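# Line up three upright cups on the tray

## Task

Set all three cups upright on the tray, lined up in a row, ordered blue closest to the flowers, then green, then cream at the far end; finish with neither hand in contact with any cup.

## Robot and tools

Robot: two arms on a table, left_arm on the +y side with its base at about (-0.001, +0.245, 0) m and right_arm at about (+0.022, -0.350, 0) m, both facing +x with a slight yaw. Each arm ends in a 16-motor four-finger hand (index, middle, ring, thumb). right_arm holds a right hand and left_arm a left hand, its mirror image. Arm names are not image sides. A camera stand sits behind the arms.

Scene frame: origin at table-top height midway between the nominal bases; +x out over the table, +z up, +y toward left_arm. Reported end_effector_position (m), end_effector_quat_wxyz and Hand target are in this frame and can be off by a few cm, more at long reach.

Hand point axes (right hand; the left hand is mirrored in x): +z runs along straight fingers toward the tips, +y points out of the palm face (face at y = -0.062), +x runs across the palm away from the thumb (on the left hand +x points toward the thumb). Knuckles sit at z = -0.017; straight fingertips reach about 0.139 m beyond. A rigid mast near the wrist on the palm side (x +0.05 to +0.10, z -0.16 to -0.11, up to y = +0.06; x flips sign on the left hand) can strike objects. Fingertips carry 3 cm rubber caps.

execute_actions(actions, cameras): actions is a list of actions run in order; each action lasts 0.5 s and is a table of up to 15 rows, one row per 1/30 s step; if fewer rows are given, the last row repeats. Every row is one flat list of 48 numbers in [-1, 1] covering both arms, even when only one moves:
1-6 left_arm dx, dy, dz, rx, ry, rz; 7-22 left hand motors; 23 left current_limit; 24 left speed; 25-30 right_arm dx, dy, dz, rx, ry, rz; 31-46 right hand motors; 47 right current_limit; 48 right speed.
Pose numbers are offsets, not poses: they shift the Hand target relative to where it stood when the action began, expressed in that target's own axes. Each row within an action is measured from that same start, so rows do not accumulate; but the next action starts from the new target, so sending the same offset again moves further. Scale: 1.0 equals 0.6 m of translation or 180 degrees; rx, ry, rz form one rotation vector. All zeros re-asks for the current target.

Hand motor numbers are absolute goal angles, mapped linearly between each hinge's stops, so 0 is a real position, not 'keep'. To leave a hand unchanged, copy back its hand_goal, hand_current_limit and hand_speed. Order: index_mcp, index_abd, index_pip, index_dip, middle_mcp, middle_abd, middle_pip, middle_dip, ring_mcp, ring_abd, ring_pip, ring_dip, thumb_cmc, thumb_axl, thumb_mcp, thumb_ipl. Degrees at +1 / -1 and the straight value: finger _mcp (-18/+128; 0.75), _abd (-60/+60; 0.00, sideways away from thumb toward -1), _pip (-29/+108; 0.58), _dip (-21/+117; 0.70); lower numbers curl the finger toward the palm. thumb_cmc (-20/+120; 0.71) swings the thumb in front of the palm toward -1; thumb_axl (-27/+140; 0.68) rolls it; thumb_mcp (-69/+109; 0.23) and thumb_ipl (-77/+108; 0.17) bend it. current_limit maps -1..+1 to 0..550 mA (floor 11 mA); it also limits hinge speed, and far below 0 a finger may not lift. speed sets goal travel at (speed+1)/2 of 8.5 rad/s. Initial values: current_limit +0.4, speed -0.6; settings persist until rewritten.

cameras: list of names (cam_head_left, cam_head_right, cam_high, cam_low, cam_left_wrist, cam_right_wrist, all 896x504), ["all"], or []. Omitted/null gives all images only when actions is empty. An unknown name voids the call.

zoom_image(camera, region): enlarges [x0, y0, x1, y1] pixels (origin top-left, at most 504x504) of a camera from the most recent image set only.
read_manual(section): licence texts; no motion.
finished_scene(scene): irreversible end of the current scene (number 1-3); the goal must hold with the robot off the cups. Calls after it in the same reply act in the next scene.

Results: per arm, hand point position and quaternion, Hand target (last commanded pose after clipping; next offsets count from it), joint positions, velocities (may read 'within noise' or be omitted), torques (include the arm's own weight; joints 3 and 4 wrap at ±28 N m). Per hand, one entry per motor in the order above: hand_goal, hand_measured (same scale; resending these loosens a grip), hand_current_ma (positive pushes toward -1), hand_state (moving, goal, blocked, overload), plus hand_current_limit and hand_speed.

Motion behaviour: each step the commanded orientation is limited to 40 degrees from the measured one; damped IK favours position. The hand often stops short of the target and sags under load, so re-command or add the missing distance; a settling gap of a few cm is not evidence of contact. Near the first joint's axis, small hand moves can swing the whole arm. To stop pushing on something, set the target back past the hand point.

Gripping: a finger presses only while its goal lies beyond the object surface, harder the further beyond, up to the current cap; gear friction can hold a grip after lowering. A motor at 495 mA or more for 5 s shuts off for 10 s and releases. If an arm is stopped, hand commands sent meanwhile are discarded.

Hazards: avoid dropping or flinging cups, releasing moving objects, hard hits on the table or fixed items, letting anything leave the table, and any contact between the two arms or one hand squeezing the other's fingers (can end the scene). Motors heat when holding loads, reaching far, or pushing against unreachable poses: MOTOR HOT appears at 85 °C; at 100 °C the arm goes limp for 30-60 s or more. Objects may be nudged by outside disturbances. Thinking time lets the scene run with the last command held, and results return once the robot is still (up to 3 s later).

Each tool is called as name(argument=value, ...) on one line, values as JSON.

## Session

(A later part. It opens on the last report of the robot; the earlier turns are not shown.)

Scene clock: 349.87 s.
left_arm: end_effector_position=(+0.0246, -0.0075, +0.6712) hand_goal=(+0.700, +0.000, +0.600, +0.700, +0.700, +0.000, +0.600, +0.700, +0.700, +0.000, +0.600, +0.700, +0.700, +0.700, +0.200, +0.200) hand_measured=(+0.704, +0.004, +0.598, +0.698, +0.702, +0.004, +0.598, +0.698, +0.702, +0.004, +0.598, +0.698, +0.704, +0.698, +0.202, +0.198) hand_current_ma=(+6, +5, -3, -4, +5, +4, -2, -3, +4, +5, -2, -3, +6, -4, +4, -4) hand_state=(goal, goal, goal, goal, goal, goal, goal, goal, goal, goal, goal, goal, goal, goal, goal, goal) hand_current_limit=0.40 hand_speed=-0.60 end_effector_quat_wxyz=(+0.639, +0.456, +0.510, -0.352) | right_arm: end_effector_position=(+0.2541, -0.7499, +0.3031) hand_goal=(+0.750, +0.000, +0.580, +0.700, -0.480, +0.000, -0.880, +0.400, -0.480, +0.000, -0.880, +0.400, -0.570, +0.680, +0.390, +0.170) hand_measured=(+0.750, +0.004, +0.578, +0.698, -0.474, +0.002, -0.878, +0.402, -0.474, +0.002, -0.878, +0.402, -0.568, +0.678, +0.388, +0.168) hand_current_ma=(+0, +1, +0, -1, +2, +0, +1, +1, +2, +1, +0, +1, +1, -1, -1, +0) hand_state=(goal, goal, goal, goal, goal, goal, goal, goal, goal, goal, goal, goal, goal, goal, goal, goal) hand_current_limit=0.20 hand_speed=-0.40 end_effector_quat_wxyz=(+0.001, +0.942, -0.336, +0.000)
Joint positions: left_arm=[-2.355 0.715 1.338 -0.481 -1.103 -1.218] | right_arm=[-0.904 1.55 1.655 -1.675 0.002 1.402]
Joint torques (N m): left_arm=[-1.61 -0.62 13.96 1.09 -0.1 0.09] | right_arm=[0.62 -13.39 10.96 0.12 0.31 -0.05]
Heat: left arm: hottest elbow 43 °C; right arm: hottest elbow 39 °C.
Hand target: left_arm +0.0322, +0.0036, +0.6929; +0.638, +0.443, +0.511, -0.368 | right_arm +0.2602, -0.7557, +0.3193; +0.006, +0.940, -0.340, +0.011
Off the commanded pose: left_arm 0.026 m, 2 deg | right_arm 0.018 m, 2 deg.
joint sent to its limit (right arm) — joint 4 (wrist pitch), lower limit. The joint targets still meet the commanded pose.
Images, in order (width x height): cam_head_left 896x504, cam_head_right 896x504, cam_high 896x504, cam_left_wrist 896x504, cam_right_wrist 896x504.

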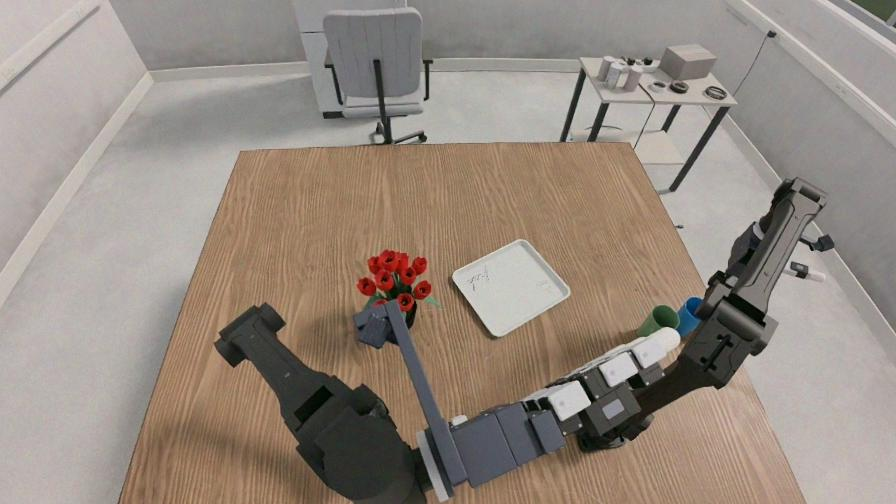

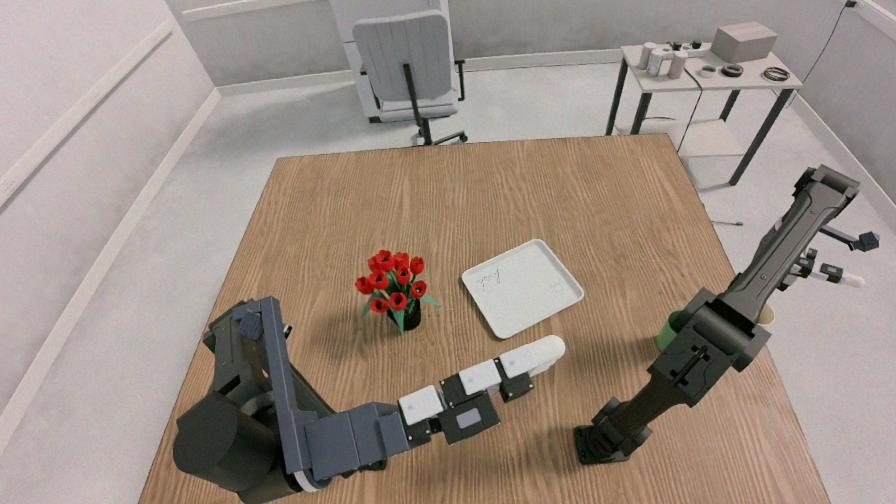

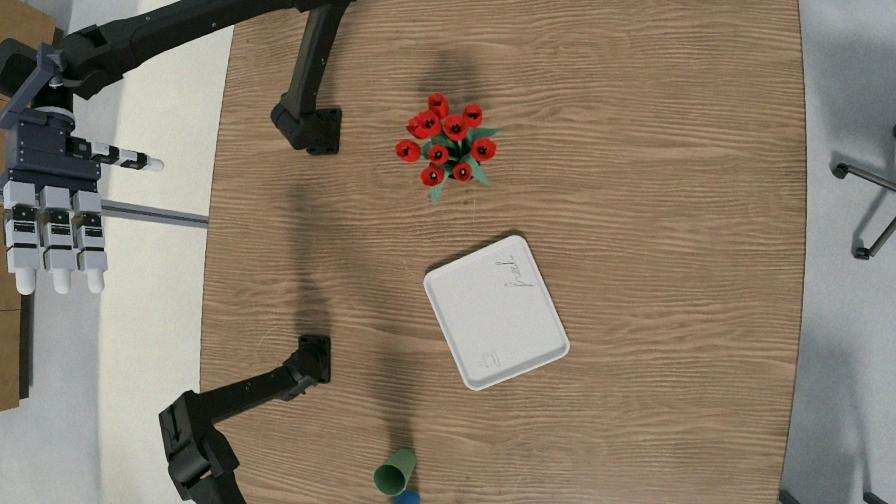

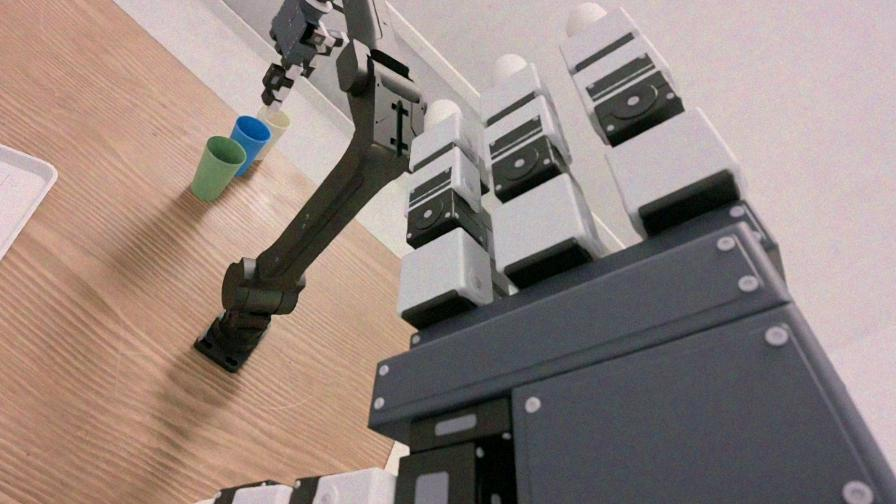

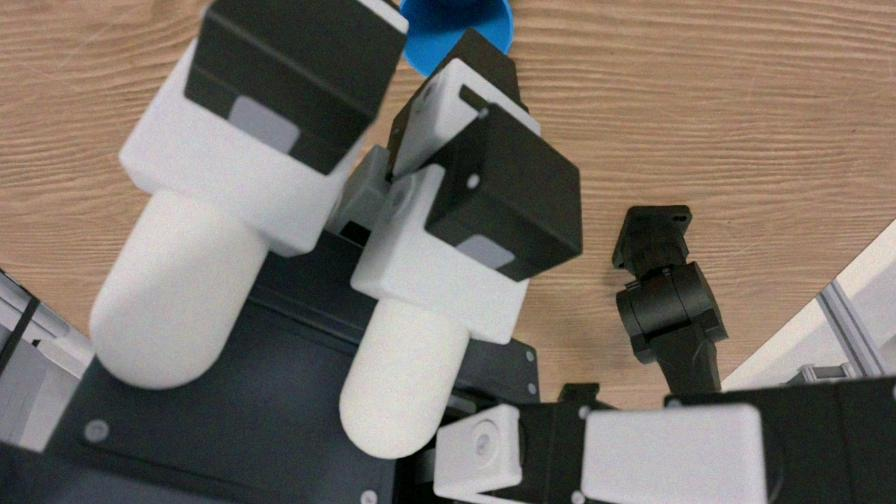

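execute_actions(actions=[[[0,0,0,0,0,0,0.7,0,0.6,0.7,0.7,0,0.6,0.7,0.7,0,0.6,0.7,0.7,0.7,0.2,0.2,0.4,-0.6,0.033,0.02,0.08,0,0,0,0.75,0,0.58,0.7,-0.48,0,-0.88,0.4,-0.48,0,-0.88,0.4,-0.57,0.68,0.39,0.17,0.2,-0.4]]], cameras=["cam_head_left","cam_head_right","cam_left_wrist","cam_right_wrist"])

zoom_image(camera="cam_left_wrist", region=[150, 60, 350, 220])

zoom_image(camera="cam_head_left", region=[620, 260, 780, 380])

Scene clock: 369.17 s.
left_arm: end_effector_position=(+0.0246, -0.0075, +0.6712) hand_goal=(+0.700, +0.000, +0.600, +0.700, +0.700, +0.000, +0.600, +0.700, +0.700, +0.000, +0.600, +0.700, +0.700, +0.700, +0.200, +0.200) hand_measured=(+0.704, +0.004, +0.598, +0.698, +0.702, +0.004, +0.598, +0.698, +0.702, +0.004, +0.598, +0.698, +0.704, +0.698, +0.202, +0.198) hand_current_ma=(+6, +5, -3, -4, +5, +4, -2, -3, +4, +5, -2, -3, +6, -4, +4, -4) hand_state=(goal, goal, goal, goal, goal, goal, goal, goal, goal, goal, goal, goal, goal, goal, goal, goal) hand_current_limit=0.40 hand_speed=-0.60 end_effector_quat_wxyz=(+0.639, +0.456, +0.510, -0.352) | right_arm: end_effector_position=(+0.2678, -0.7734, +0.2768) hand_goal=(+0.750, +0.000, +0.580, +0.700, -0.480, +0.000, -0.880, +0.400, -0.480, +0.000, -0.880, +0.400, -0.570, +0.680, +0.390, +0.170) hand_measured=(+0.750, +0.004, +0.578, +0.698, -0.474, +0.002, -0.878, +0.402, -0.474, +0.002, -0.878, +0.402, -0.568, +0.678, +0.388, +0.168) hand_current_ma=(+0, +1, +0, -1, +2, +0, +1, +1, +2, +1, +0, +1, +1, -1, -1, +0) hand_state=(goal, goal, goal, goal, goal, goal, goal, goal, goal, goal, goal, goal, goal, goal, goal, goal) hand_current_limit=0.20 hand_speed=-0.40 end_effector_quat_wxyz=(+0.008, +0.940, -0.341, +0.011)
Joint positions: left_arm=[-2.355 0.715 1.338 -0.481 -1.103 -1.218] | right_arm=[-0.914 1.602 1.648 -1.59 0.002 1.402]
Joint torques (N m): left_arm=[-1.49 -1.32 14.23 1.14 -0.07 0.06] | right_arm=[0.44 -14.15 7.87 0.88 0.15 -0.2]
Heat: left arm: hottest elbow 43 °C; right arm: hottest elbow 39 °C.
Hand target: left_arm +0.0322, +0.0036, +0.6929; +0.638, +0.443, +0.511, -0.368 | right_arm +0.2685, -0.7786, +0.2721; +0.006, +0.940, -0.340, +0.011
Off the commanded pose: left_arm 0.026 m, 2 deg | right_arm 0.007 m, 0 deg.
Images, in order (width x height): cam_head_left 896x504, cam_head_right 896x504, cam_left_wrist 896x504, cam_right_wrist 896x504.

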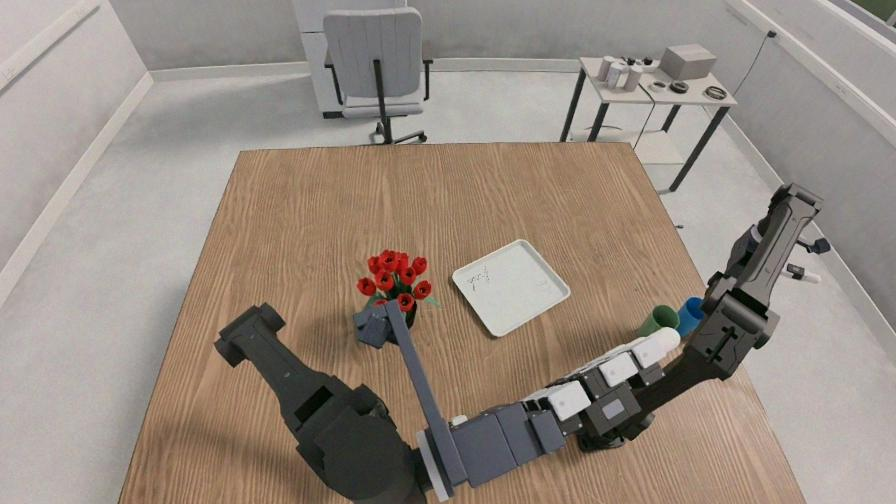

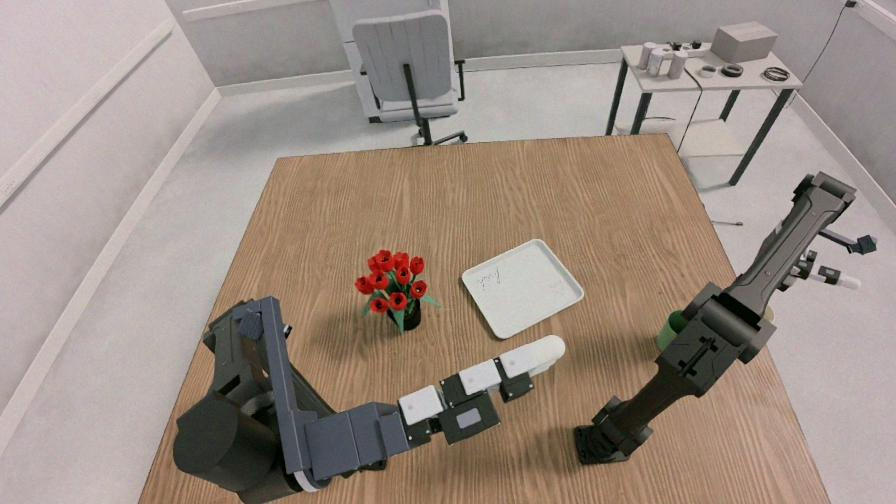

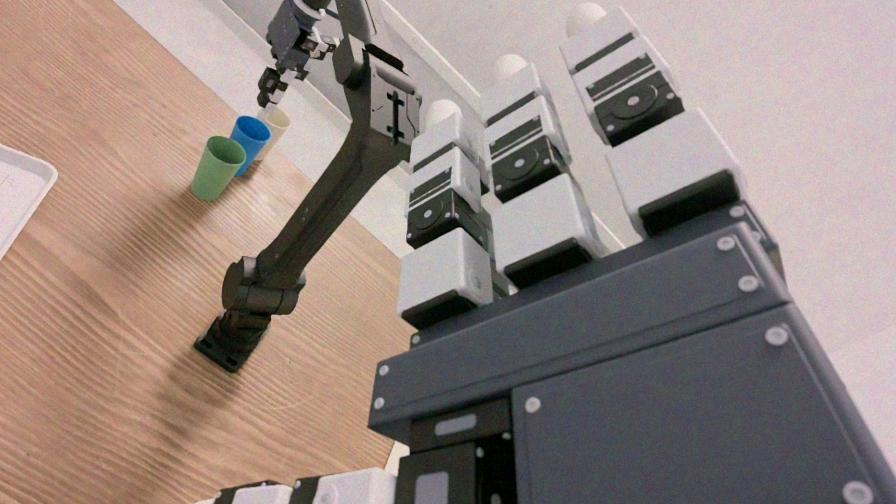

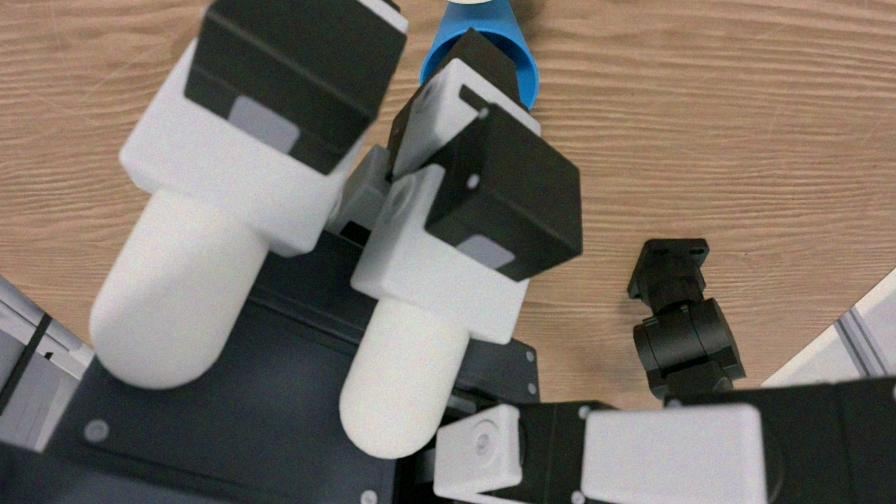

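Scaled by 2.520 from the camera's 896x504 image, which has a finer 1280x720 frame.

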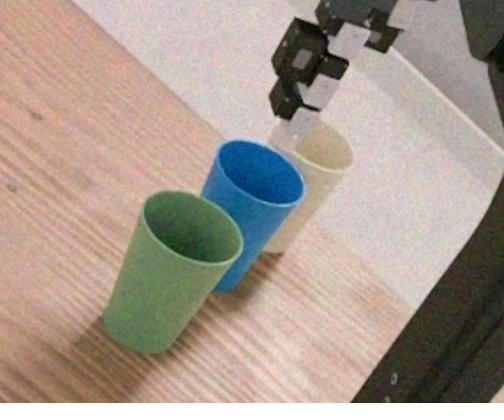

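Scaled by 3.150 from the camera's 896x504 image, which has a finer 1280x720 frame.

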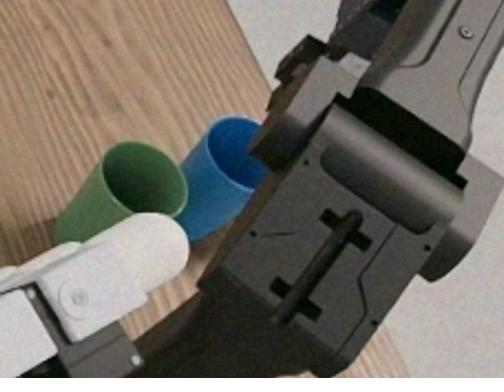

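execute_actions(actions=[[[0,0,0,0,0,0,0.7,0,0.6,0.7,0.7,0,0.6,0.7,0.7,0,0.6,0.7,0.7,0.7,0.2,0.2,0.4,-0.6,0,0.005,0.08,0,0,0,0.75,0,0.58,0.7,-0.48,0,-0.88,0.4,-0.48,0,-0.88,0.4,-0.57,0.68,0.39,0.17,0.2,-0.4]],[[0,0,0,0,0,0,0.7,0,0.6,0.7,0.7,0,0.6,0.7,0.7,0,0.6,0.7,0.7,0.7,0.2,0.2,0.4,-0.6,0,0,0.06,0,0,0,0.75,0,0.58,0.7,-0.48,0,-0.88,0.4,-0.48,0,-0.88,0.4,-0.57,0.68,0.39,0.17,0.2,-0.4]]], cameras=["cam_head_left","cam_left_wrist","cam_right_wrist"])

zoom_image(camera="cam_left_wrist", region=[150, 60, 350, 220])

Scene clock: 381.50 s.
left_arm: end_effector_position=(+0.0246, -0.0075, +0.6712) hand_goal=(+0.700, +0.000, +0.600, +0.700, +0.700, +0.000, +0.600, +0.700, +0.700, +0.000, +0.600, +0.700, +0.700, +0.700, +0.200, +0.200) hand_measured=(+0.704, +0.004, +0.598, +0.698, +0.702, +0.004, +0.598, +0.698, +0.702, +0.004, +0.598, +0.698, +0.704, +0.698, +0.202, +0.198) hand_current_ma=(+6, +5, -3, -4, +5, +4, -2, -3, +4, +5, -2, -3, +6, -4, +4, -4) hand_state=(goal, goal, goal, goal, goal, goal, goal, goal, goal, goal, goal, goal, goal, goal, goal, goal) hand_current_limit=0.40 hand_speed=-0.60 end_effector_quat_wxyz=(+0.639, +0.456, +0.510, -0.352) | right_arm: end_effector_position=(+0.2682, -0.7776, +0.1945) hand_goal=(+0.750, +0.000, +0.580, +0.700, -0.480, +0.000, -0.880, +0.400, -0.480, +0.000, -0.880, +0.400, -0.570, +0.680, +0.390, +0.170) hand_measured=(+0.750, +0.004, +0.578, +0.698, -0.474, +0.002, -0.878, +0.402, -0.474, +0.002, -0.878, +0.402, -0.568, +0.678, +0.388, +0.168) hand_current_ma=(+0, +1, +0, -1, +3, +0, +1, +1, +2, +1, +0, +1, +1, -1, -1, +0) hand_state=(goal, goal, goal, goal, goal, goal, goal, goal, goal, goal, goal, goal, goal, goal, goal, goal) hand_current_limit=0.20 hand_speed=-0.40 end_effector_quat_wxyz=(+0.008, +0.940, -0.341, +0.012)
Joint positions: left_arm=[-2.355 0.715 1.338 -0.481 -1.103 -1.218] | right_arm=[-0.92 1.623 1.456 -1.375 0.001 1.397]
Joint torques (N m): left_arm=[-1.38 -1.08 13.9 1.13 -0.1 0.07] | right_arm=[0.67 -13.74 7.61 0.95 0.21 -0.2]
Heat: left arm: hottest elbow 44 °C; right arm: hottest elbow 38 °C.
Hand target: left_arm +0.0322, +0.0036, +0.6929; +0.638, +0.443, +0.511, -0.368 | right_arm +0.2679, -0.7825, +0.1881; +0.006, +0.940, -0.340, +0.011
Off the commanded pose: left_arm 0.026 m, 2 deg | right_arm 0.008 m, 0 deg.
Images, in order (width x height): cam_head_left 896x504, cam_left_wrist 896x504, cam_right_wrist 896x504.

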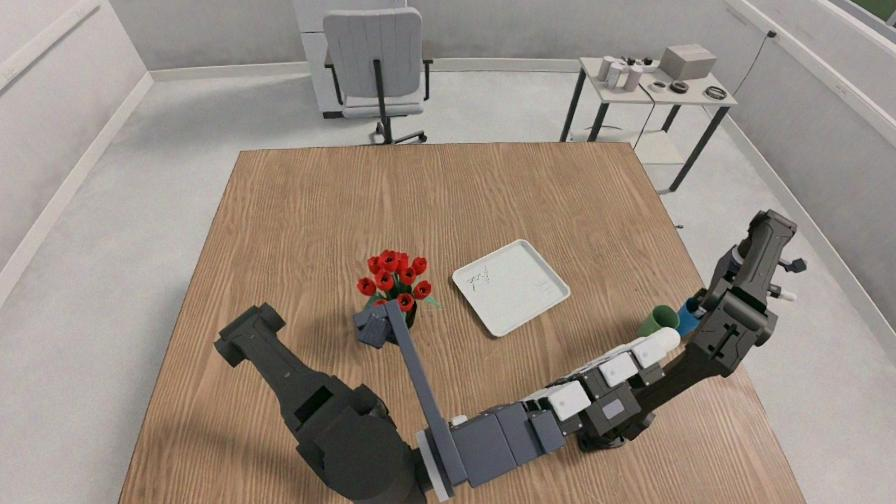

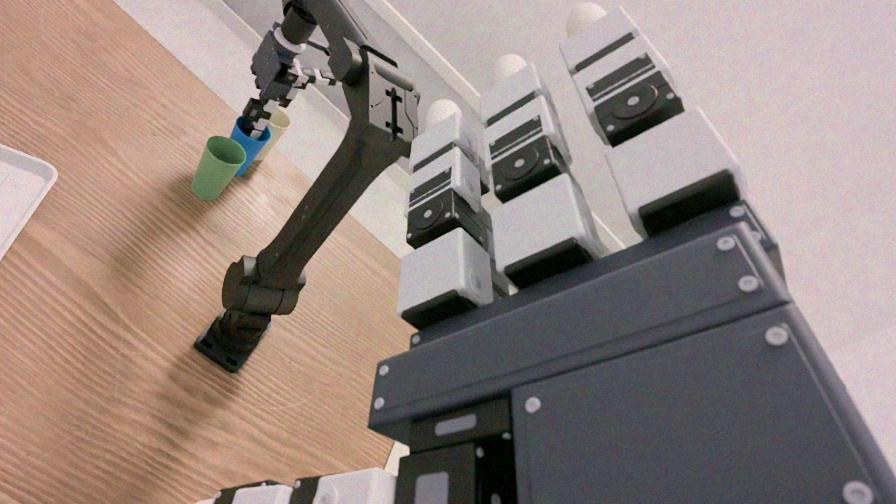

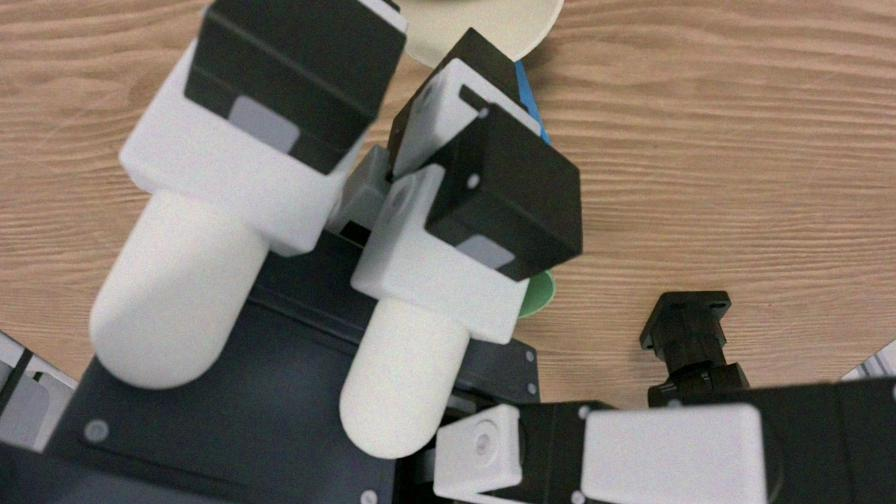

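Scaled by 2.520 from the camera's 896x504 image, which has a finer 1280x720 frame.

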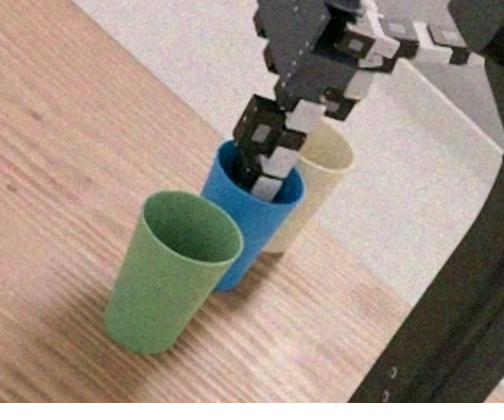

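execute_actions(actions=[[[0,0,0,0,0,0,0.7,0,0.6,0.7,0.7,0,0.6,0.7,0.7,0,0.6,0.7,0.7,0.7,0.2,0.2,0.4,-0.6,0,0,0.04,0,0,0,0.75,0,0.58,0.7,-0.48,0,-0.88,0.4,-0.48,0,-0.88,0.4,-0.57,0.68,0.39,0.17,0.2,-0.4]],[[0,0,0,0,0,0,0.7,0,0.6,0.7,0.7,0,0.6,0.7,0.7,0,0.6,0.7,0.7,0.7,0.2,0.2,0.4,-0.6,-0.04,0.034,0,0,0,0,0.75,0,0.58,0.7,-0.48,0,-0.88,0.4,-0.48,0,-0.88,0.4,-0.57,0.68,0.39,0.17,0.2,-0.4]],[[0,0,0,0,0,0,0.7,0,0.6,0.7,0.7,0,0.6,0.7,0.7,0,0.6,0.7,0.7,0.7,0.2,0.2,0.4,-0.6,-0.049,0.041,0,0,0,0,0.75,0,0.58,0.7,-0.48,0,-0.88,0.4,-0.48,0,-0.88,0.4,-0.57,0.68,0.39,0.17,0.2,-0.4]]], cameras=["cam_left_wrist","cam_right_wrist"])

zoom_image(camera="cam_left_wrist", region=[150, 60, 350, 220])

Scene clock: 395.00 s.
left_arm: end_effector_position=(+0.0246, -0.0075, +0.6712) hand_goal=(+0.700, +0.000, +0.600, +0.700, +0.700, +0.000, +0.600, +0.700, +0.700, +0.000, +0.600, +0.700, +0.700, +0.700, +0.200, +0.200) hand_measured=(+0.704, +0.004, +0.598, +0.698, +0.702, +0.004, +0.598, +0.698, +0.702, +0.004, +0.598, +0.698, +0.704, +0.698, +0.202, +0.198) hand_current_ma=(+6, +5, -3, -4, +5, +4, -2, -3, +4, +5, -2, -3, +6, -4, +4, -4) hand_state=(goal, goal, goal, goal, goal, goal, goal, goal, goal, goal, goal, goal, goal, goal, goal, goal) hand_current_limit=0.40 hand_speed=-0.60 end_effector_quat_wxyz=(+0.639, +0.456, +0.510, -0.352) | right_arm: end_effector_position=(+0.1971, -0.7828, +0.1594) hand_goal=(+0.750, +0.000, +0.580, +0.700, -0.480, +0.000, -0.880, +0.400, -0.480, +0.000, -0.880, +0.400, -0.570, +0.680, +0.390, +0.170) hand_measured=(+0.750, +0.000, +0.578, +0.698, -0.474, +0.002, -0.878, +0.402, -0.474, +0.002, -0.878, +0.402, -0.568, +0.678, +0.388, +0.168) hand_current_ma=(+0, +0, +0, -1, +3, +0, +1, +1, +2, +1, +0, +1, +0, -1, -1, +0) hand_state=(goal, goal, goal, goal, goal, goal, goal, goal, goal, goal, goal, goal, goal, goal, goal, goal) hand_current_limit=0.20 hand_speed=-0.40 end_effector_quat_wxyz=(+0.002, +0.938, -0.346, +0.004)
Joint positions: left_arm=[-2.355 0.715 1.338 -0.481 -1.103 -1.218] | right_arm=[-1.048 1.56 1.288 -1.289 -0.002 1.279]
Joint torques (N m): left_arm=[-0.91 -1.85 13.97 0.92 -0.12 0.09] | right_arm=[0.91 -15.21 7.19 0.91 0.23 -0.26]
Heat: left arm: hottest elbow 44 °C; right arm: hottest elbow 37 °C.
Hand target: left_arm +0.0322, +0.0036, +0.6929; +0.638, +0.443, +0.511, -0.368 | right_arm +0.1986, -0.7832, +0.1629; +0.006, +0.940, -0.340, +0.011
Off the commanded pose: left_arm 0.026 m, 2 deg | right_arm 0.004 m, 1 deg.
Images, in order (width x height): cam_left_wrist 896x504, cam_right_wrist 896x504.

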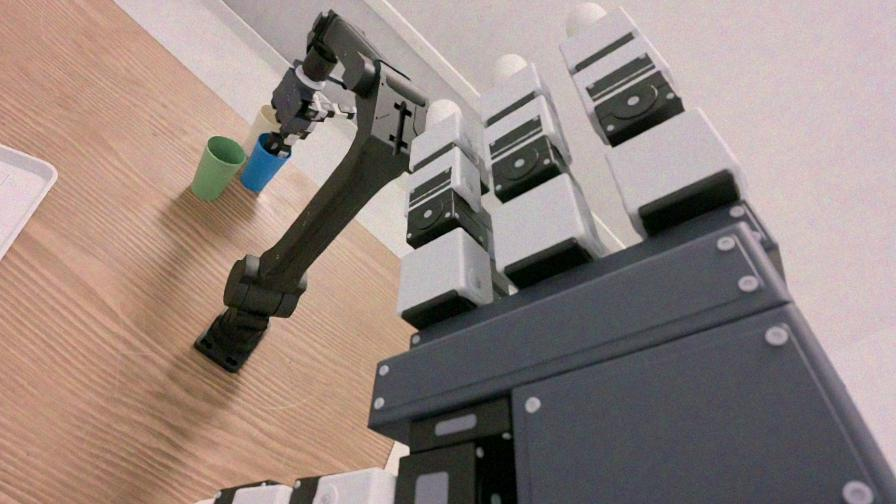

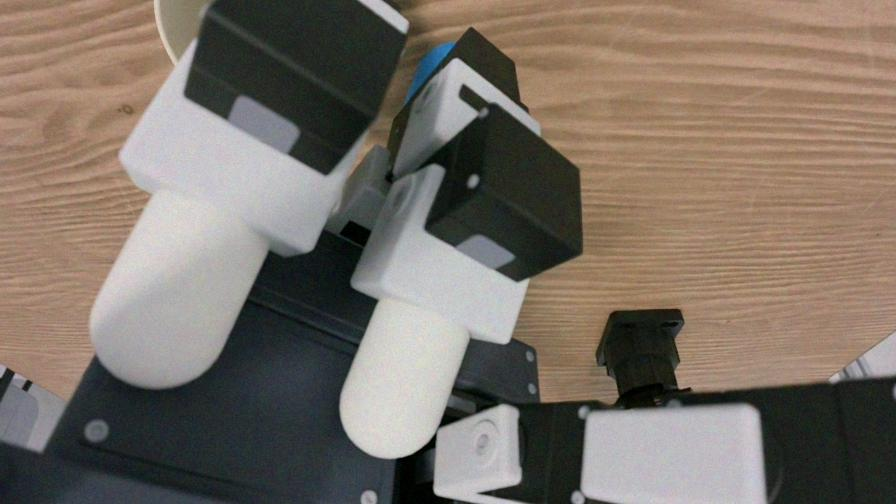

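Scaled by 2.520 from the camera's 896x504 image, which has a finer 1280x720 frame.

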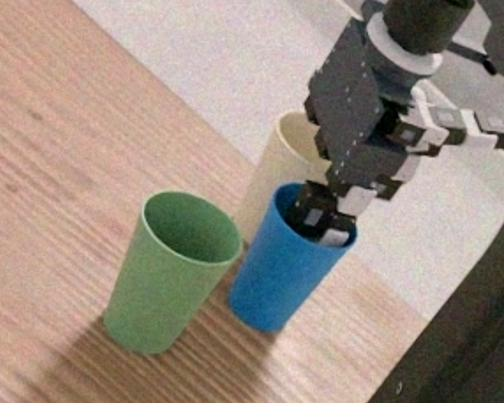

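execute_actions(actions=[[[0,0,0,0,0,0,0.7,0,0.6,0.7,0.7,0,0.6,0.7,0.7,0,0.6,0.7,0.7,0.7,0.2,0.2,0.4,-0.6,-0.049,0.041,0,0,0,0,0.75,0,0.58,0.7,-0.48,0,-0.88,0.4,-0.48,0,-0.88,0.4,-0.57,0.68,0.39,0.17,0.2,-0.4]],[[0,0,0,0,0,0,0.7,0,0.6,0.7,0.7,0,0.6,0.7,0.7,0,0.6,0.7,0.7,0.7,0.2,0.2,0.4,-0.6,-0.03,0.025,0,0,0,0,0.75,0,0.58,0.7,-0.48,0,-0.88,0.4,-0.48,0,-0.88,0.4,-0.57,0.68,0.39,0.17,0.2,-0.4]],[[0,0,0,0,0,0,0.7,0,0.6,0.7,0.7,0,0.6,0.7,0.7,0,0.6,0.7,0.7,0.7,0.2,0.2,0.4,-0.6,0.015,-0.013,-0.03,0,0,0,0.75,0,0.58,0.7,-0.48,0,-0.88,0.4,-0.48,0,-0.88,0.4,-0.57,0.68,0.39,0.17,0.2,-0.4]],[[0,0,0,0,0,0,0.7,0,0.6,0.7,0.7,0,0.6,0.7,0.7,0,0.6,0.7,0.7,0.7,0.2,0.2,0.4,-0.6,0,0,-0.15,0,0,0,0.75,0,0.58,0.7,-0.48,0,-0.88,0.4,-0.48,0,-0.88,0.4,-0.57,0.68,0.39,0.17,0.2,-0.4]],[[0,0,0,0,0,0,0.7,0,0.6,0.7,0.7,0,0.6,0.7,0.7,0,0.6,0.7,0.7,0.7,0.2,0.2,0.4,-0.6,0,0,-0.1,0,0,0,0.75,0,0.58,0.7,-0.48,0,-0.88,0.4,-0.48,0,-0.88,0.4,-0.57,0.68,0.39,0.17,0.2,-0.4]]], cameras=["cam_left_wrist","cam_right_wrist","cam_head_left","cam_high"])

zoom_image(camera="cam_left_wrist", region=[150, 60, 350, 220])

Scene clock: 414.50 s.
left_arm: end_effector_position=(+0.0246, -0.0075, +0.6712) hand_goal=(+0.700, +0.000, +0.600, +0.700, +0.700, +0.000, +0.600, +0.700, +0.700, +0.000, +0.600, +0.700, +0.700, +0.700, +0.200, +0.200) hand_measured=(+0.704, +0.004, +0.598, +0.698, +0.702, +0.004, +0.598, +0.698, +0.702, +0.004, +0.598, +0.698, +0.704, +0.698, +0.202, +0.198) hand_current_ma=(+6, +5, -3, -4, +5, +4, -2, -3, +4, +5, -2, -3, +6, -4, +4, -4) hand_state=(goal, goal, goal, goal, goal, goal, goal, goal, goal, goal, goal, goal, goal, goal, goal, goal) hand_current_limit=0.40 hand_speed=-0.60 end_effector_quat_wxyz=(+0.639, +0.456, +0.510, -0.352) | right_arm: end_effector_position=(+0.1399, -0.7740, +0.3144) hand_goal=(+0.750, +0.000, +0.580, +0.700, -0.480, +0.000, -0.880, +0.400, -0.480, +0.000, -0.880, +0.400, -0.570, +0.680, +0.390, +0.170) hand_measured=(+0.748, -0.002, +0.578, +0.698, -0.474, +0.002, -0.878, +0.402, -0.474, +0.002, -0.878, +0.402, -0.570, +0.678, +0.386, +0.168) hand_current_ma=(+0, +0, +0, +0, +3, +0, +1, +1, +3, +1, +0, +1, +0, -1, -1, +0) hand_state=(goal, goal, goal, goal, goal, goal, goal, goal, goal, goal, goal, goal, goal, goal, goal, goal) hand_current_limit=0.20 hand_speed=-0.40 end_effector_quat_wxyz=(+0.005, +0.941, -0.339, +0.009)
Joint positions: left_arm=[-2.355 0.715 1.338 -0.481 -1.103 -1.218] | right_arm=[-1.153 1.427 1.55 -1.675 -0.004 1.16]
Joint torques (N m): left_arm=[-1.85 -0.62 14.26 1.05 -0.13 0.06] | right_arm=[1.38 -10.93 10.82 0.18 0.45 -0.03]
Heat: left arm: hottest elbow 44 °C; right arm: hottest elbow 36 °C.
Hand target: left_arm +0.0322, +0.0036, +0.6929; +0.638, +0.443, +0.511, -0.368 | right_arm +0.1458, -0.7800, +0.3301; +0.006, +0.940, -0.340, +0.011
Off the commanded pose: left_arm 0.026 m, 2 deg | right_arm 0.018 m, 0 deg.
joint sent to its limit (right arm) — joint 4 (wrist pitch), lower limit. The joint targets still meet the commanded pose.
Images, in order (width x height): cam_head_left 896x504, cam_high 896x504, cam_left_wrist 896x504, cam_right_wrist 896x504.

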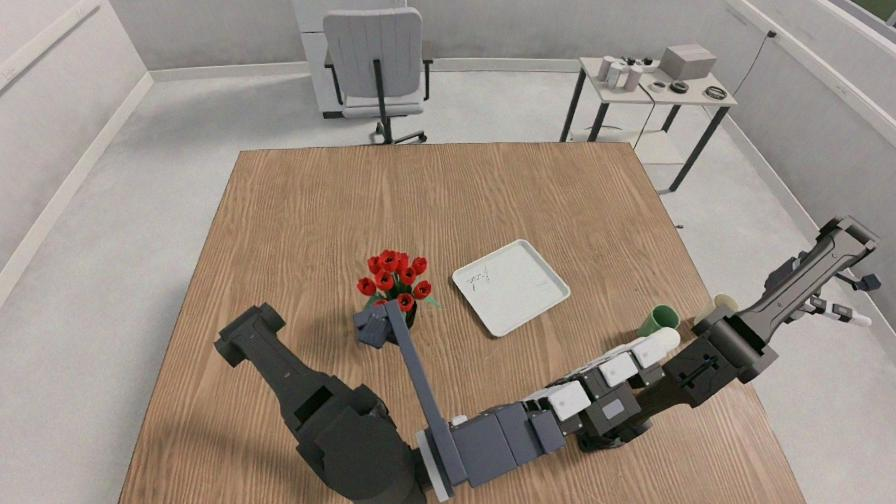

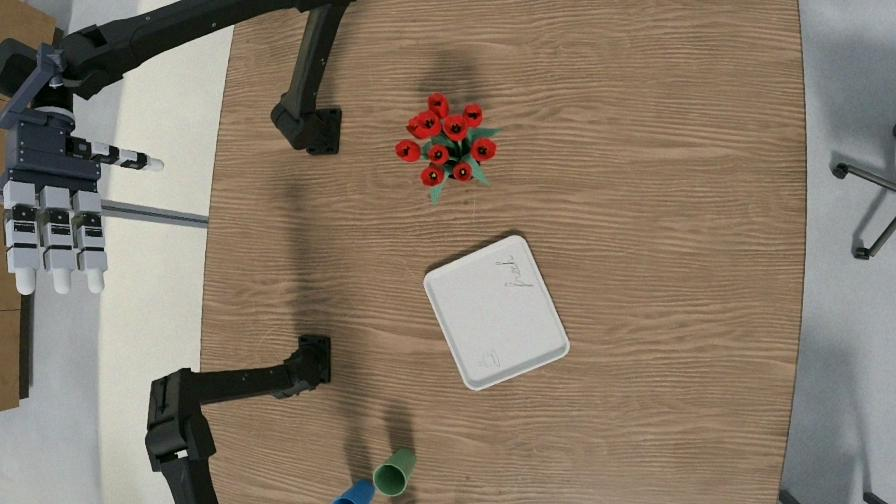

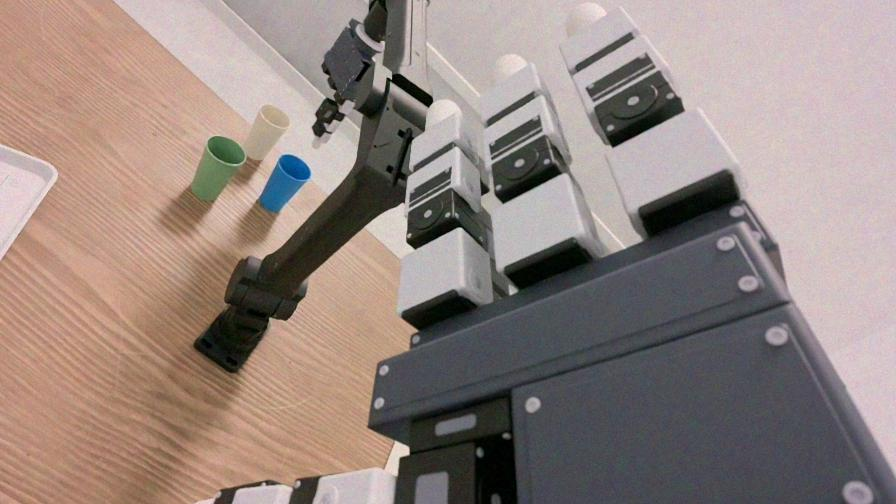

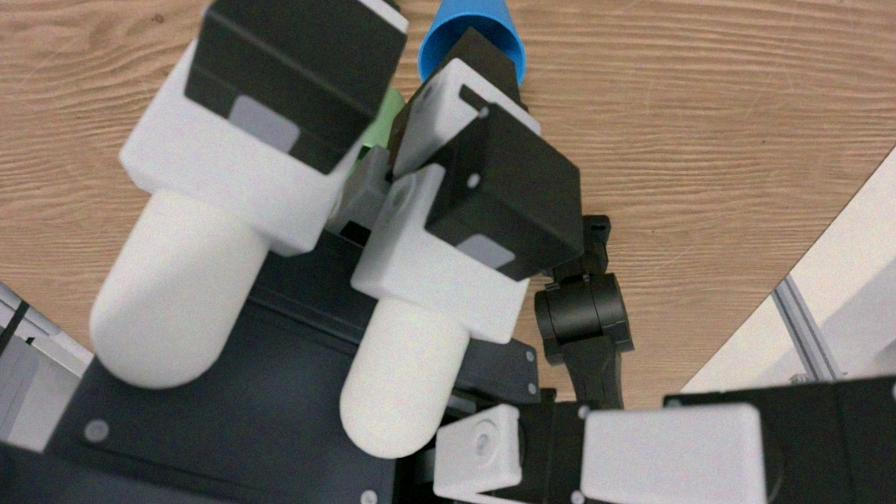

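Scaled by 2.520 from the camera's 896x504 image, which has a finer 1280x720 frame.

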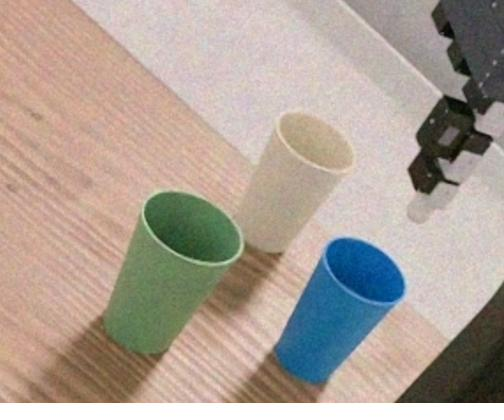

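execute_actions(actions=[[[0,0,0,0,0,0,0.7,0,0.6,0.7,0.7,0,0.6,0.7,0.7,0,0.6,0.7,0.7,0.7,0.2,0.2,0.4,-0.6,0.087,-0.073,0,0,0.167,0,0.6,0,0.2,0.5,0.2,0,-0.2,0.4,0.3,0,0,0.5,-0.57,0.68,0.39,0.17,0.2,-0.4]],[[0,0,0,0,0,0,0.7,0,0.6,0.7,0.7,0,0.6,0.7,0.7,0,0.6,0.7,0.7,0.7,0.2,0.2,0.4,-0.6,0.075,-0.073,0.043,0,0.167,0,0.38,0,-0.4,0.3,0.38,0,-0.4,0.3,0.75,0,0.58,0.7,-0.57,0.68,0.5,-0.3,0.2,-0.4]],[[0,0,0,0,0,0,0.7,0,0.6,0.7,0.7,0,0.6,0.7,0.7,0,0.6,0.7,0.7,0.7,0.2,0.2,0.4,-0.6,0.043,-0.073,0.075,0,0.167,0,0.38,0,-0.4,0.3,0.38,0,-0.4,0.3,0.75,0,0.58,0.7,-0.57,0.68,0.65,-0.7,0.2,-0.4]],[[0,0,0,0,0,0,0.7,0,0.6,0.7,0.7,0,0.6,0.7,0.7,0,0.6,0.7,0.7,0.7,0.2,0.2,0.4,-0.6,-0.038,0.04,-0.02,-0.148,0,0,0.38,0,-0.4,0.3,0.38,0,-0.4,0.3,0.75,0,0.58,0.7,-0.57,0.68,0.65,-0.7,0.2,-0.4]],[[0,0,0,0,0,0,0.7,0,0.6,0.7,0.7,0,0.6,0.7,0.7,0,0.6,0.7,0.7,0.7,0.2,0.2,0.4,-0.6,-0.038,0.044,0,-0.148,0,0,0.38,0,-0.4,0.3,0.38,0,-0.4,0.3,0.75,0,0.58,0.7,-0.57,0.68,0.65,-0.7,0.2,-0.4]],[[0,0,0,0,0,0,0.7,0,0.6,0.7,0.7,0,0.6,0.7,0.7,0,0.6,0.7,0.7,0.7,0.2,0.2,0.4,-0.6,-0.038,0.04,0.02,-0.148,0,0,0.38,0,-0.4,0.3,0.38,0,-0.4,0.3,0.75,0,0.58,0.7,-0.57,0.68,0.65,-0.7,0.2,-0.4]]], cameras=["cam_left_wrist","cam_right_wrist"])

Scene clock: 448.77 s.
left_arm: end_effector_position=(+0.0246, -0.0075, +0.6712) hand_goal=(+0.700, +0.000, +0.600, +0.700, +0.700, +0.000, +0.600, +0.700, +0.700, +0.000, +0.600, +0.700, +0.700, +0.700, +0.200, +0.200) hand_measured=(+0.704, +0.004, +0.598, +0.698, +0.702, +0.004, +0.598, +0.698, +0.702, +0.004, +0.598, +0.698, +0.704, +0.698, +0.202, +0.198) hand_current_ma=(+6, +5, -3, -4, +5, +4, -2, -3, +4, +5, -2, -3, +6, -4, +4, -4) hand_state=(goal, goal, goal, goal, goal, goal, goal, goal, goal, goal, goal, goal, goal, goal, goal, goal) hand_current_limit=0.40 hand_speed=-0.60 end_effector_quat_wxyz=(+0.639, +0.456, +0.510, -0.352) | right_arm: end_effector_position=(+0.2693, -0.8041, +0.2519) hand_goal=(+0.380, +0.000, -0.400, +0.300, +0.380, +0.000, -0.400, +0.300, +0.750, +0.000, +0.580, +0.700, -0.570, +0.680, +0.650, -0.700) hand_measured=(+0.380, +0.000, -0.398, +0.302, +0.380, +0.002, -0.398, +0.304, +0.750, +0.002, +0.580, +0.698, -0.562, +0.678, +0.648, -0.698) hand_current_ma=(+0, +0, +1, +1, +0, +0, +1, +1, +0, +1, +0, +0, +4, -1, +0, +0) hand_state=(goal, goal, goal, goal, goal, goal, goal, goal, goal, goal, goal, goal, goal, goal, goal, goal) hand_current_limit=0.20 hand_speed=-0.40 end_effector_quat_wxyz=(+0.612, +0.361, -0.609, +0.353)
Joint positions: left_arm=[-2.355 0.715 1.338 -0.481 -1.103 -1.218] | right_arm=[-0.753 1.722 1.111 0.597 1.381 1.574]
Joint torques (N m): left_arm=[-1.73 -0.67 14.23 1.05 -0.16 0.06] | right_arm=[0.91 -15.21 10.11 2.17 0.24 -0.41]
Heat: left arm: hottest elbow 44 °C; right arm: hottest elbow 40 °C.
Hand target: left_arm +0.0322, +0.0036, +0.6929; +0.638, +0.443, +0.511, -0.368 | right_arm +0.2776, -0.8123, +0.2645; +0.609, +0.345, -0.614, +0.365
Off the commanded pose: left_arm 0.026 m, 2 deg | right_arm 0.017 m, 2 deg.
Images, in order (width x height): cam_left_wrist 896x504, cam_right_wrist 896x504.

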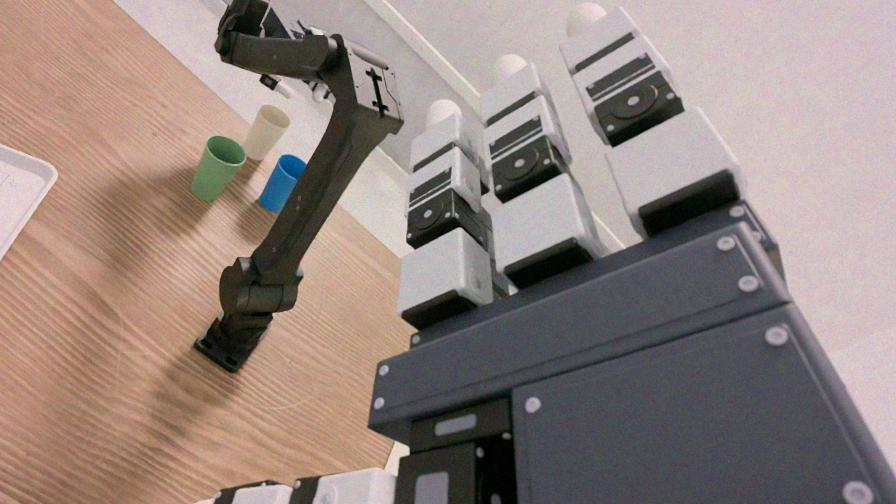

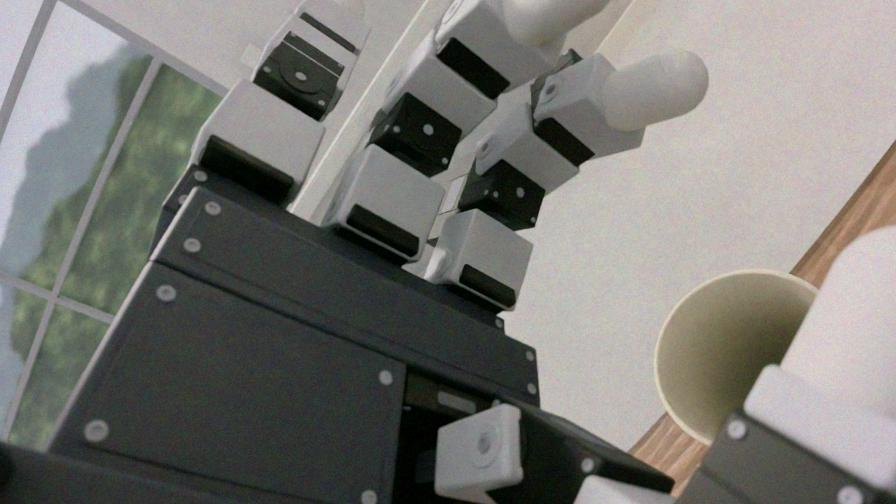

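execute_actions(actions=[[[0,0,0,0,0,0,0.7,0,0.6,0.7,0.7,0,0.6,0.7,0.7,0,0.6,0.7,0.7,0.7,0.2,0.2,0.4,-0.6,-0.09,-0.009,-0.005,0,0,0,0.38,0,-0.4,0.3,0.38,0,-0.4,0.3,0.75,0,0.58,0.7,-0.57,0.68,0.65,-0.7,0.2,-0.4]],[[0,0,0,0,0,0,0.7,0,0.6,0.7,0.7,0,0.6,0.7,0.7,0,0.6,0.7,0.7,0.7,0.2,0.2,0.4,-0.6,-0.11,0,0,0,0,0,0.38,0,-0.4,0.3,0.38,0,-0.4,0.3,0.75,0,0.58,0.7,-0.57,0.68,0.65,-0.7,0.2,-0.4]]], cameras=["cam_left_wrist","cam_right_wrist"])

Scene clock: 467.77 s.
left_arm: end_effector_position=(+0.0246, -0.0075, +0.6712) hand_goal=(+0.700, +0.000, +0.600, +0.700, +0.700, +0.000, +0.600, +0.700, +0.700, +0.000, +0.600, +0.700, +0.700, +0.700, +0.200, +0.200) hand_measured=(+0.704, +0.004, +0.598, +0.698, +0.702, +0.004, +0.598, +0.698, +0.702, +0.004, +0.598, +0.698, +0.704, +0.698, +0.202, +0.198) hand_current_ma=(+6, +5, -3, -4, +5, +4, -2, -3, +4, +5, -2, -3, +6, -4, +4, -4) hand_state=(goal, goal, goal, goal, goal, goal, goal, goal, goal, goal, goal, goal, goal, goal, goal, goal) hand_current_limit=0.40 hand_speed=-0.60 end_effector_quat_wxyz=(+0.639, +0.456, +0.510, -0.352) | right_arm: end_effector_position=(+0.2826, -0.8148, +0.1463) hand_goal=(+0.380, +0.000, -0.400, +0.300, +0.380, +0.000, -0.400, +0.300, +0.750, +0.000, +0.580, +0.700, -0.570, +0.680, +0.650, -0.700) hand_measured=(+0.380, +0.000, -0.398, +0.302, +0.380, +0.002, -0.398, +0.304, +0.750, +0.002, +0.580, +0.698, -0.562, +0.678, +0.648, -0.698) hand_current_ma=(+0, +0, +1, +1, +0, +0, +1, +1, +0, +1, +0, +0, +4, -1, +0, +0) hand_state=(goal, goal, goal, goal, goal, goal, goal, goal, goal, goal, goal, goal, goal, goal, goal, goal) hand_current_limit=0.20 hand_speed=-0.40 end_effector_quat_wxyz=(+0.608, +0.346, -0.616, +0.363)
Joint positions: left_arm=[-2.355 0.715 1.338 -0.481 -1.103 -1.218] | right_arm=[-0.753 1.948 1.097 0.862 1.388 1.587]
Joint torques (N m): left_arm=[-0.73 -0.62 14.12 1.14 -0.06 0.1] | right_arm=[1.32 -16.91 6.34 2.24 0.16 -0.41]
Heat: left arm: hottest elbow 44 °C; right arm: hottest elbow 39 °C.
Hand target: left_arm +0.0322, +0.0036, +0.6929; +0.638, +0.443, +0.511, -0.368 | right_arm +0.2861, -0.8148, +0.1446; +0.609, +0.345, -0.614, +0.365
Off the commanded pose: left_arm 0.026 m, 2 deg | right_arm 0.004 m, 0 deg.
Images, in order (width x height): cam_left_wrist 896x504, cam_right_wrist 896x504.

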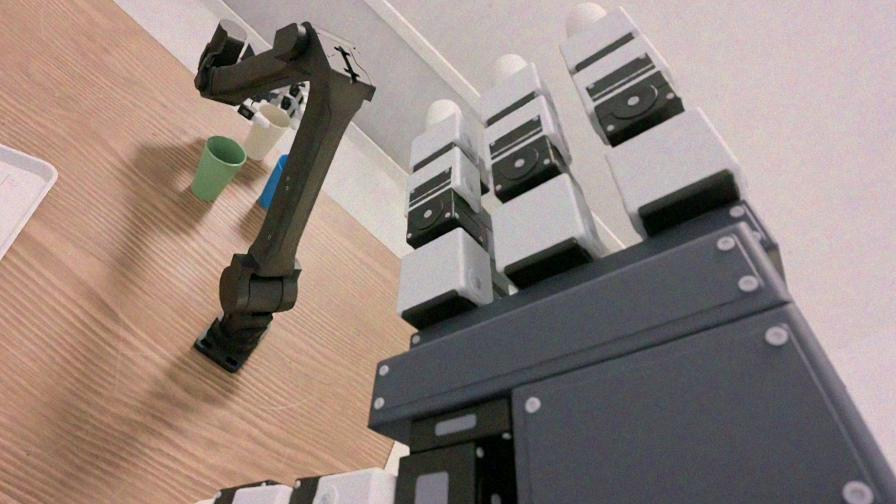

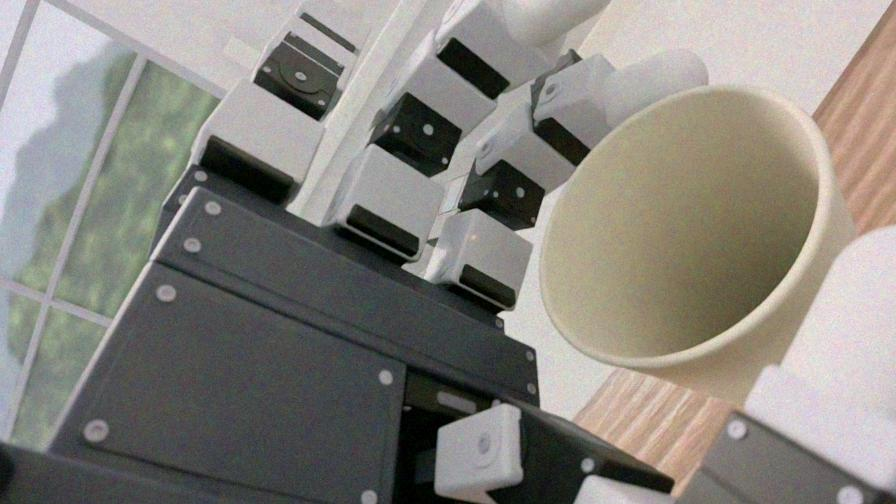

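execute_actions(actions=[[[0,0,0,0,0,0,0.7,0,0.6,0.7,0.7,0,0.6,0.7,0.7,0,0.6,0.7,0.7,0.7,0.2,0.2,0.4,-0.6,-0.05,0.02,-0.008,0,0,0,0.38,0,-0.4,0.3,0.38,0,-0.4,0.3,0.75,0,0.58,0.7,-0.57,0.68,0.65,-0.7,0.2,-0.4]],[[0,0,0,0,0,0,0.7,0,0.6,0.7,0.7,0,0.6,0.7,0.7,0,0.6,0.7,0.7,0.7,0.2,0.2,0.4,-0.6,-0.072,0,0,0,0,0,0.38,0,-0.4,0.3,0.38,0,-0.4,0.3,0.75,0,0.58,0.7,-0.57,0.68,0.65,-0.7,0.2,-0.4]],[[0,0,0,0,0,0,0.7,0,0.6,0.7,0.7,0,0.6,0.7,0.7,0,0.6,0.7,0.7,0.7,0.2,0.2,0.4,-0.6,0,0,0,0,0,0,0.2,0,-0.45,0.26,0.2,0,-0.45,0.26,0.75,0,0.58,0.7,-0.57,0.68,0.48,-0.77,0.0,-0.5]]], cameras=["cam_right_wrist"])

Scene clock: 480.43 s.
left_arm: end_effector_position=(+0.0246, -0.0075, +0.6712) hand_goal=(+0.700, +0.000, +0.600, +0.700, +0.700, +0.000, +0.600, +0.700, +0.700, +0.000, +0.600, +0.700, +0.700, +0.700, +0.200, +0.200) hand_measured=(+0.704, +0.004, +0.598, +0.698, +0.702, +0.004, +0.598, +0.698, +0.702, +0.004, +0.598, +0.698, +0.704, +0.698, +0.202, +0.198) hand_current_ma=(+6, +5, -3, -4, +5, +4, -2, -3, +4, +5, -2, -3, +6, -4, +4, -4) hand_state=(goal, goal, goal, goal, goal, goal, goal, goal, goal, goal, goal, goal, goal, goal, goal, goal) hand_current_limit=0.40 hand_speed=-0.60 end_effector_quat_wxyz=(+0.639, +0.456, +0.510, -0.352) | right_arm: end_effector_position=(+0.2743, -0.8070, +0.0752) hand_goal=(+0.200, +0.000, -0.450, +0.260, +0.200, +0.000, -0.450, +0.260, +0.750, +0.000, +0.580, +0.700, -0.570, +0.680, +0.480, -0.770) hand_measured=(+0.202, +0.000, -0.448, +0.262, +0.204, +0.002, -0.446, +0.264, +0.750, +0.002, +0.580, +0.698, -0.562, +0.678, +0.482, -0.768) hand_current_ma=(+1, +0, +1, +1, +1, +0, +1, +1, +0, +1, +0, +0, +4, -1, +1, +1) hand_state=(goal, goal, goal, goal, goal, goal, goal, goal, goal, goal, goal, goal, goal, goal, goal, goal) hand_current_limit=0.00 hand_speed=-0.50 end_effector_quat_wxyz=(+0.609, +0.342, -0.616, +0.364)
Joint positions: left_arm=[-2.355 0.715 1.338 -0.481 -1.103 -1.218] | right_arm=[-0.752 2.094 1.062 1.069 1.393 1.566]
Joint torques (N m): left_arm=[-1.03 -0.56 14.05 1.13 -0.07 0.13] | right_arm=[1.32 -16.62 5.42 2.06 0.09 -0.45]
Heat: left arm: hottest elbow 44 °C; right arm: hottest elbow 37 °C.
Hand target: left_arm +0.0322, +0.0036, +0.6929; +0.638, +0.443, +0.511, -0.368 | right_arm +0.2796, -0.8063, +0.0711; +0.609, +0.345, -0.614, +0.365
Off the commanded pose: left_arm 0.026 m, 2 deg | right_arm 0.007 m, 0 deg.
Images, in order (width x height): cam_right_wrist 896x504.

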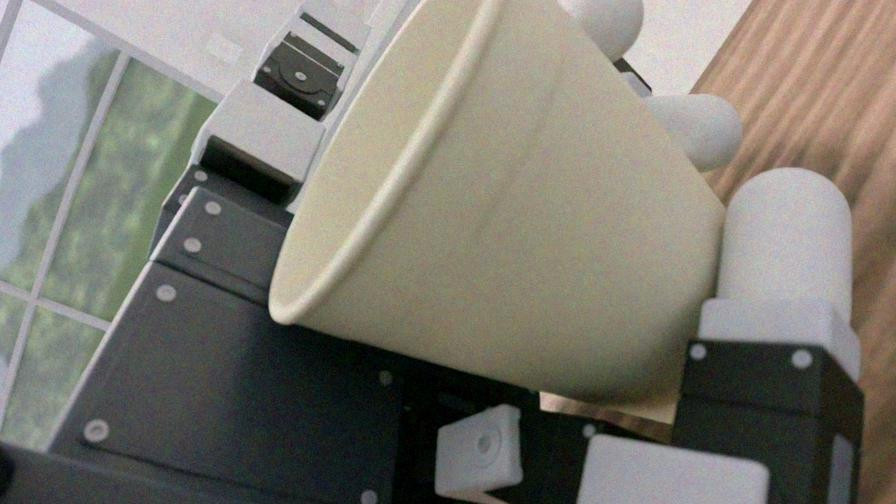

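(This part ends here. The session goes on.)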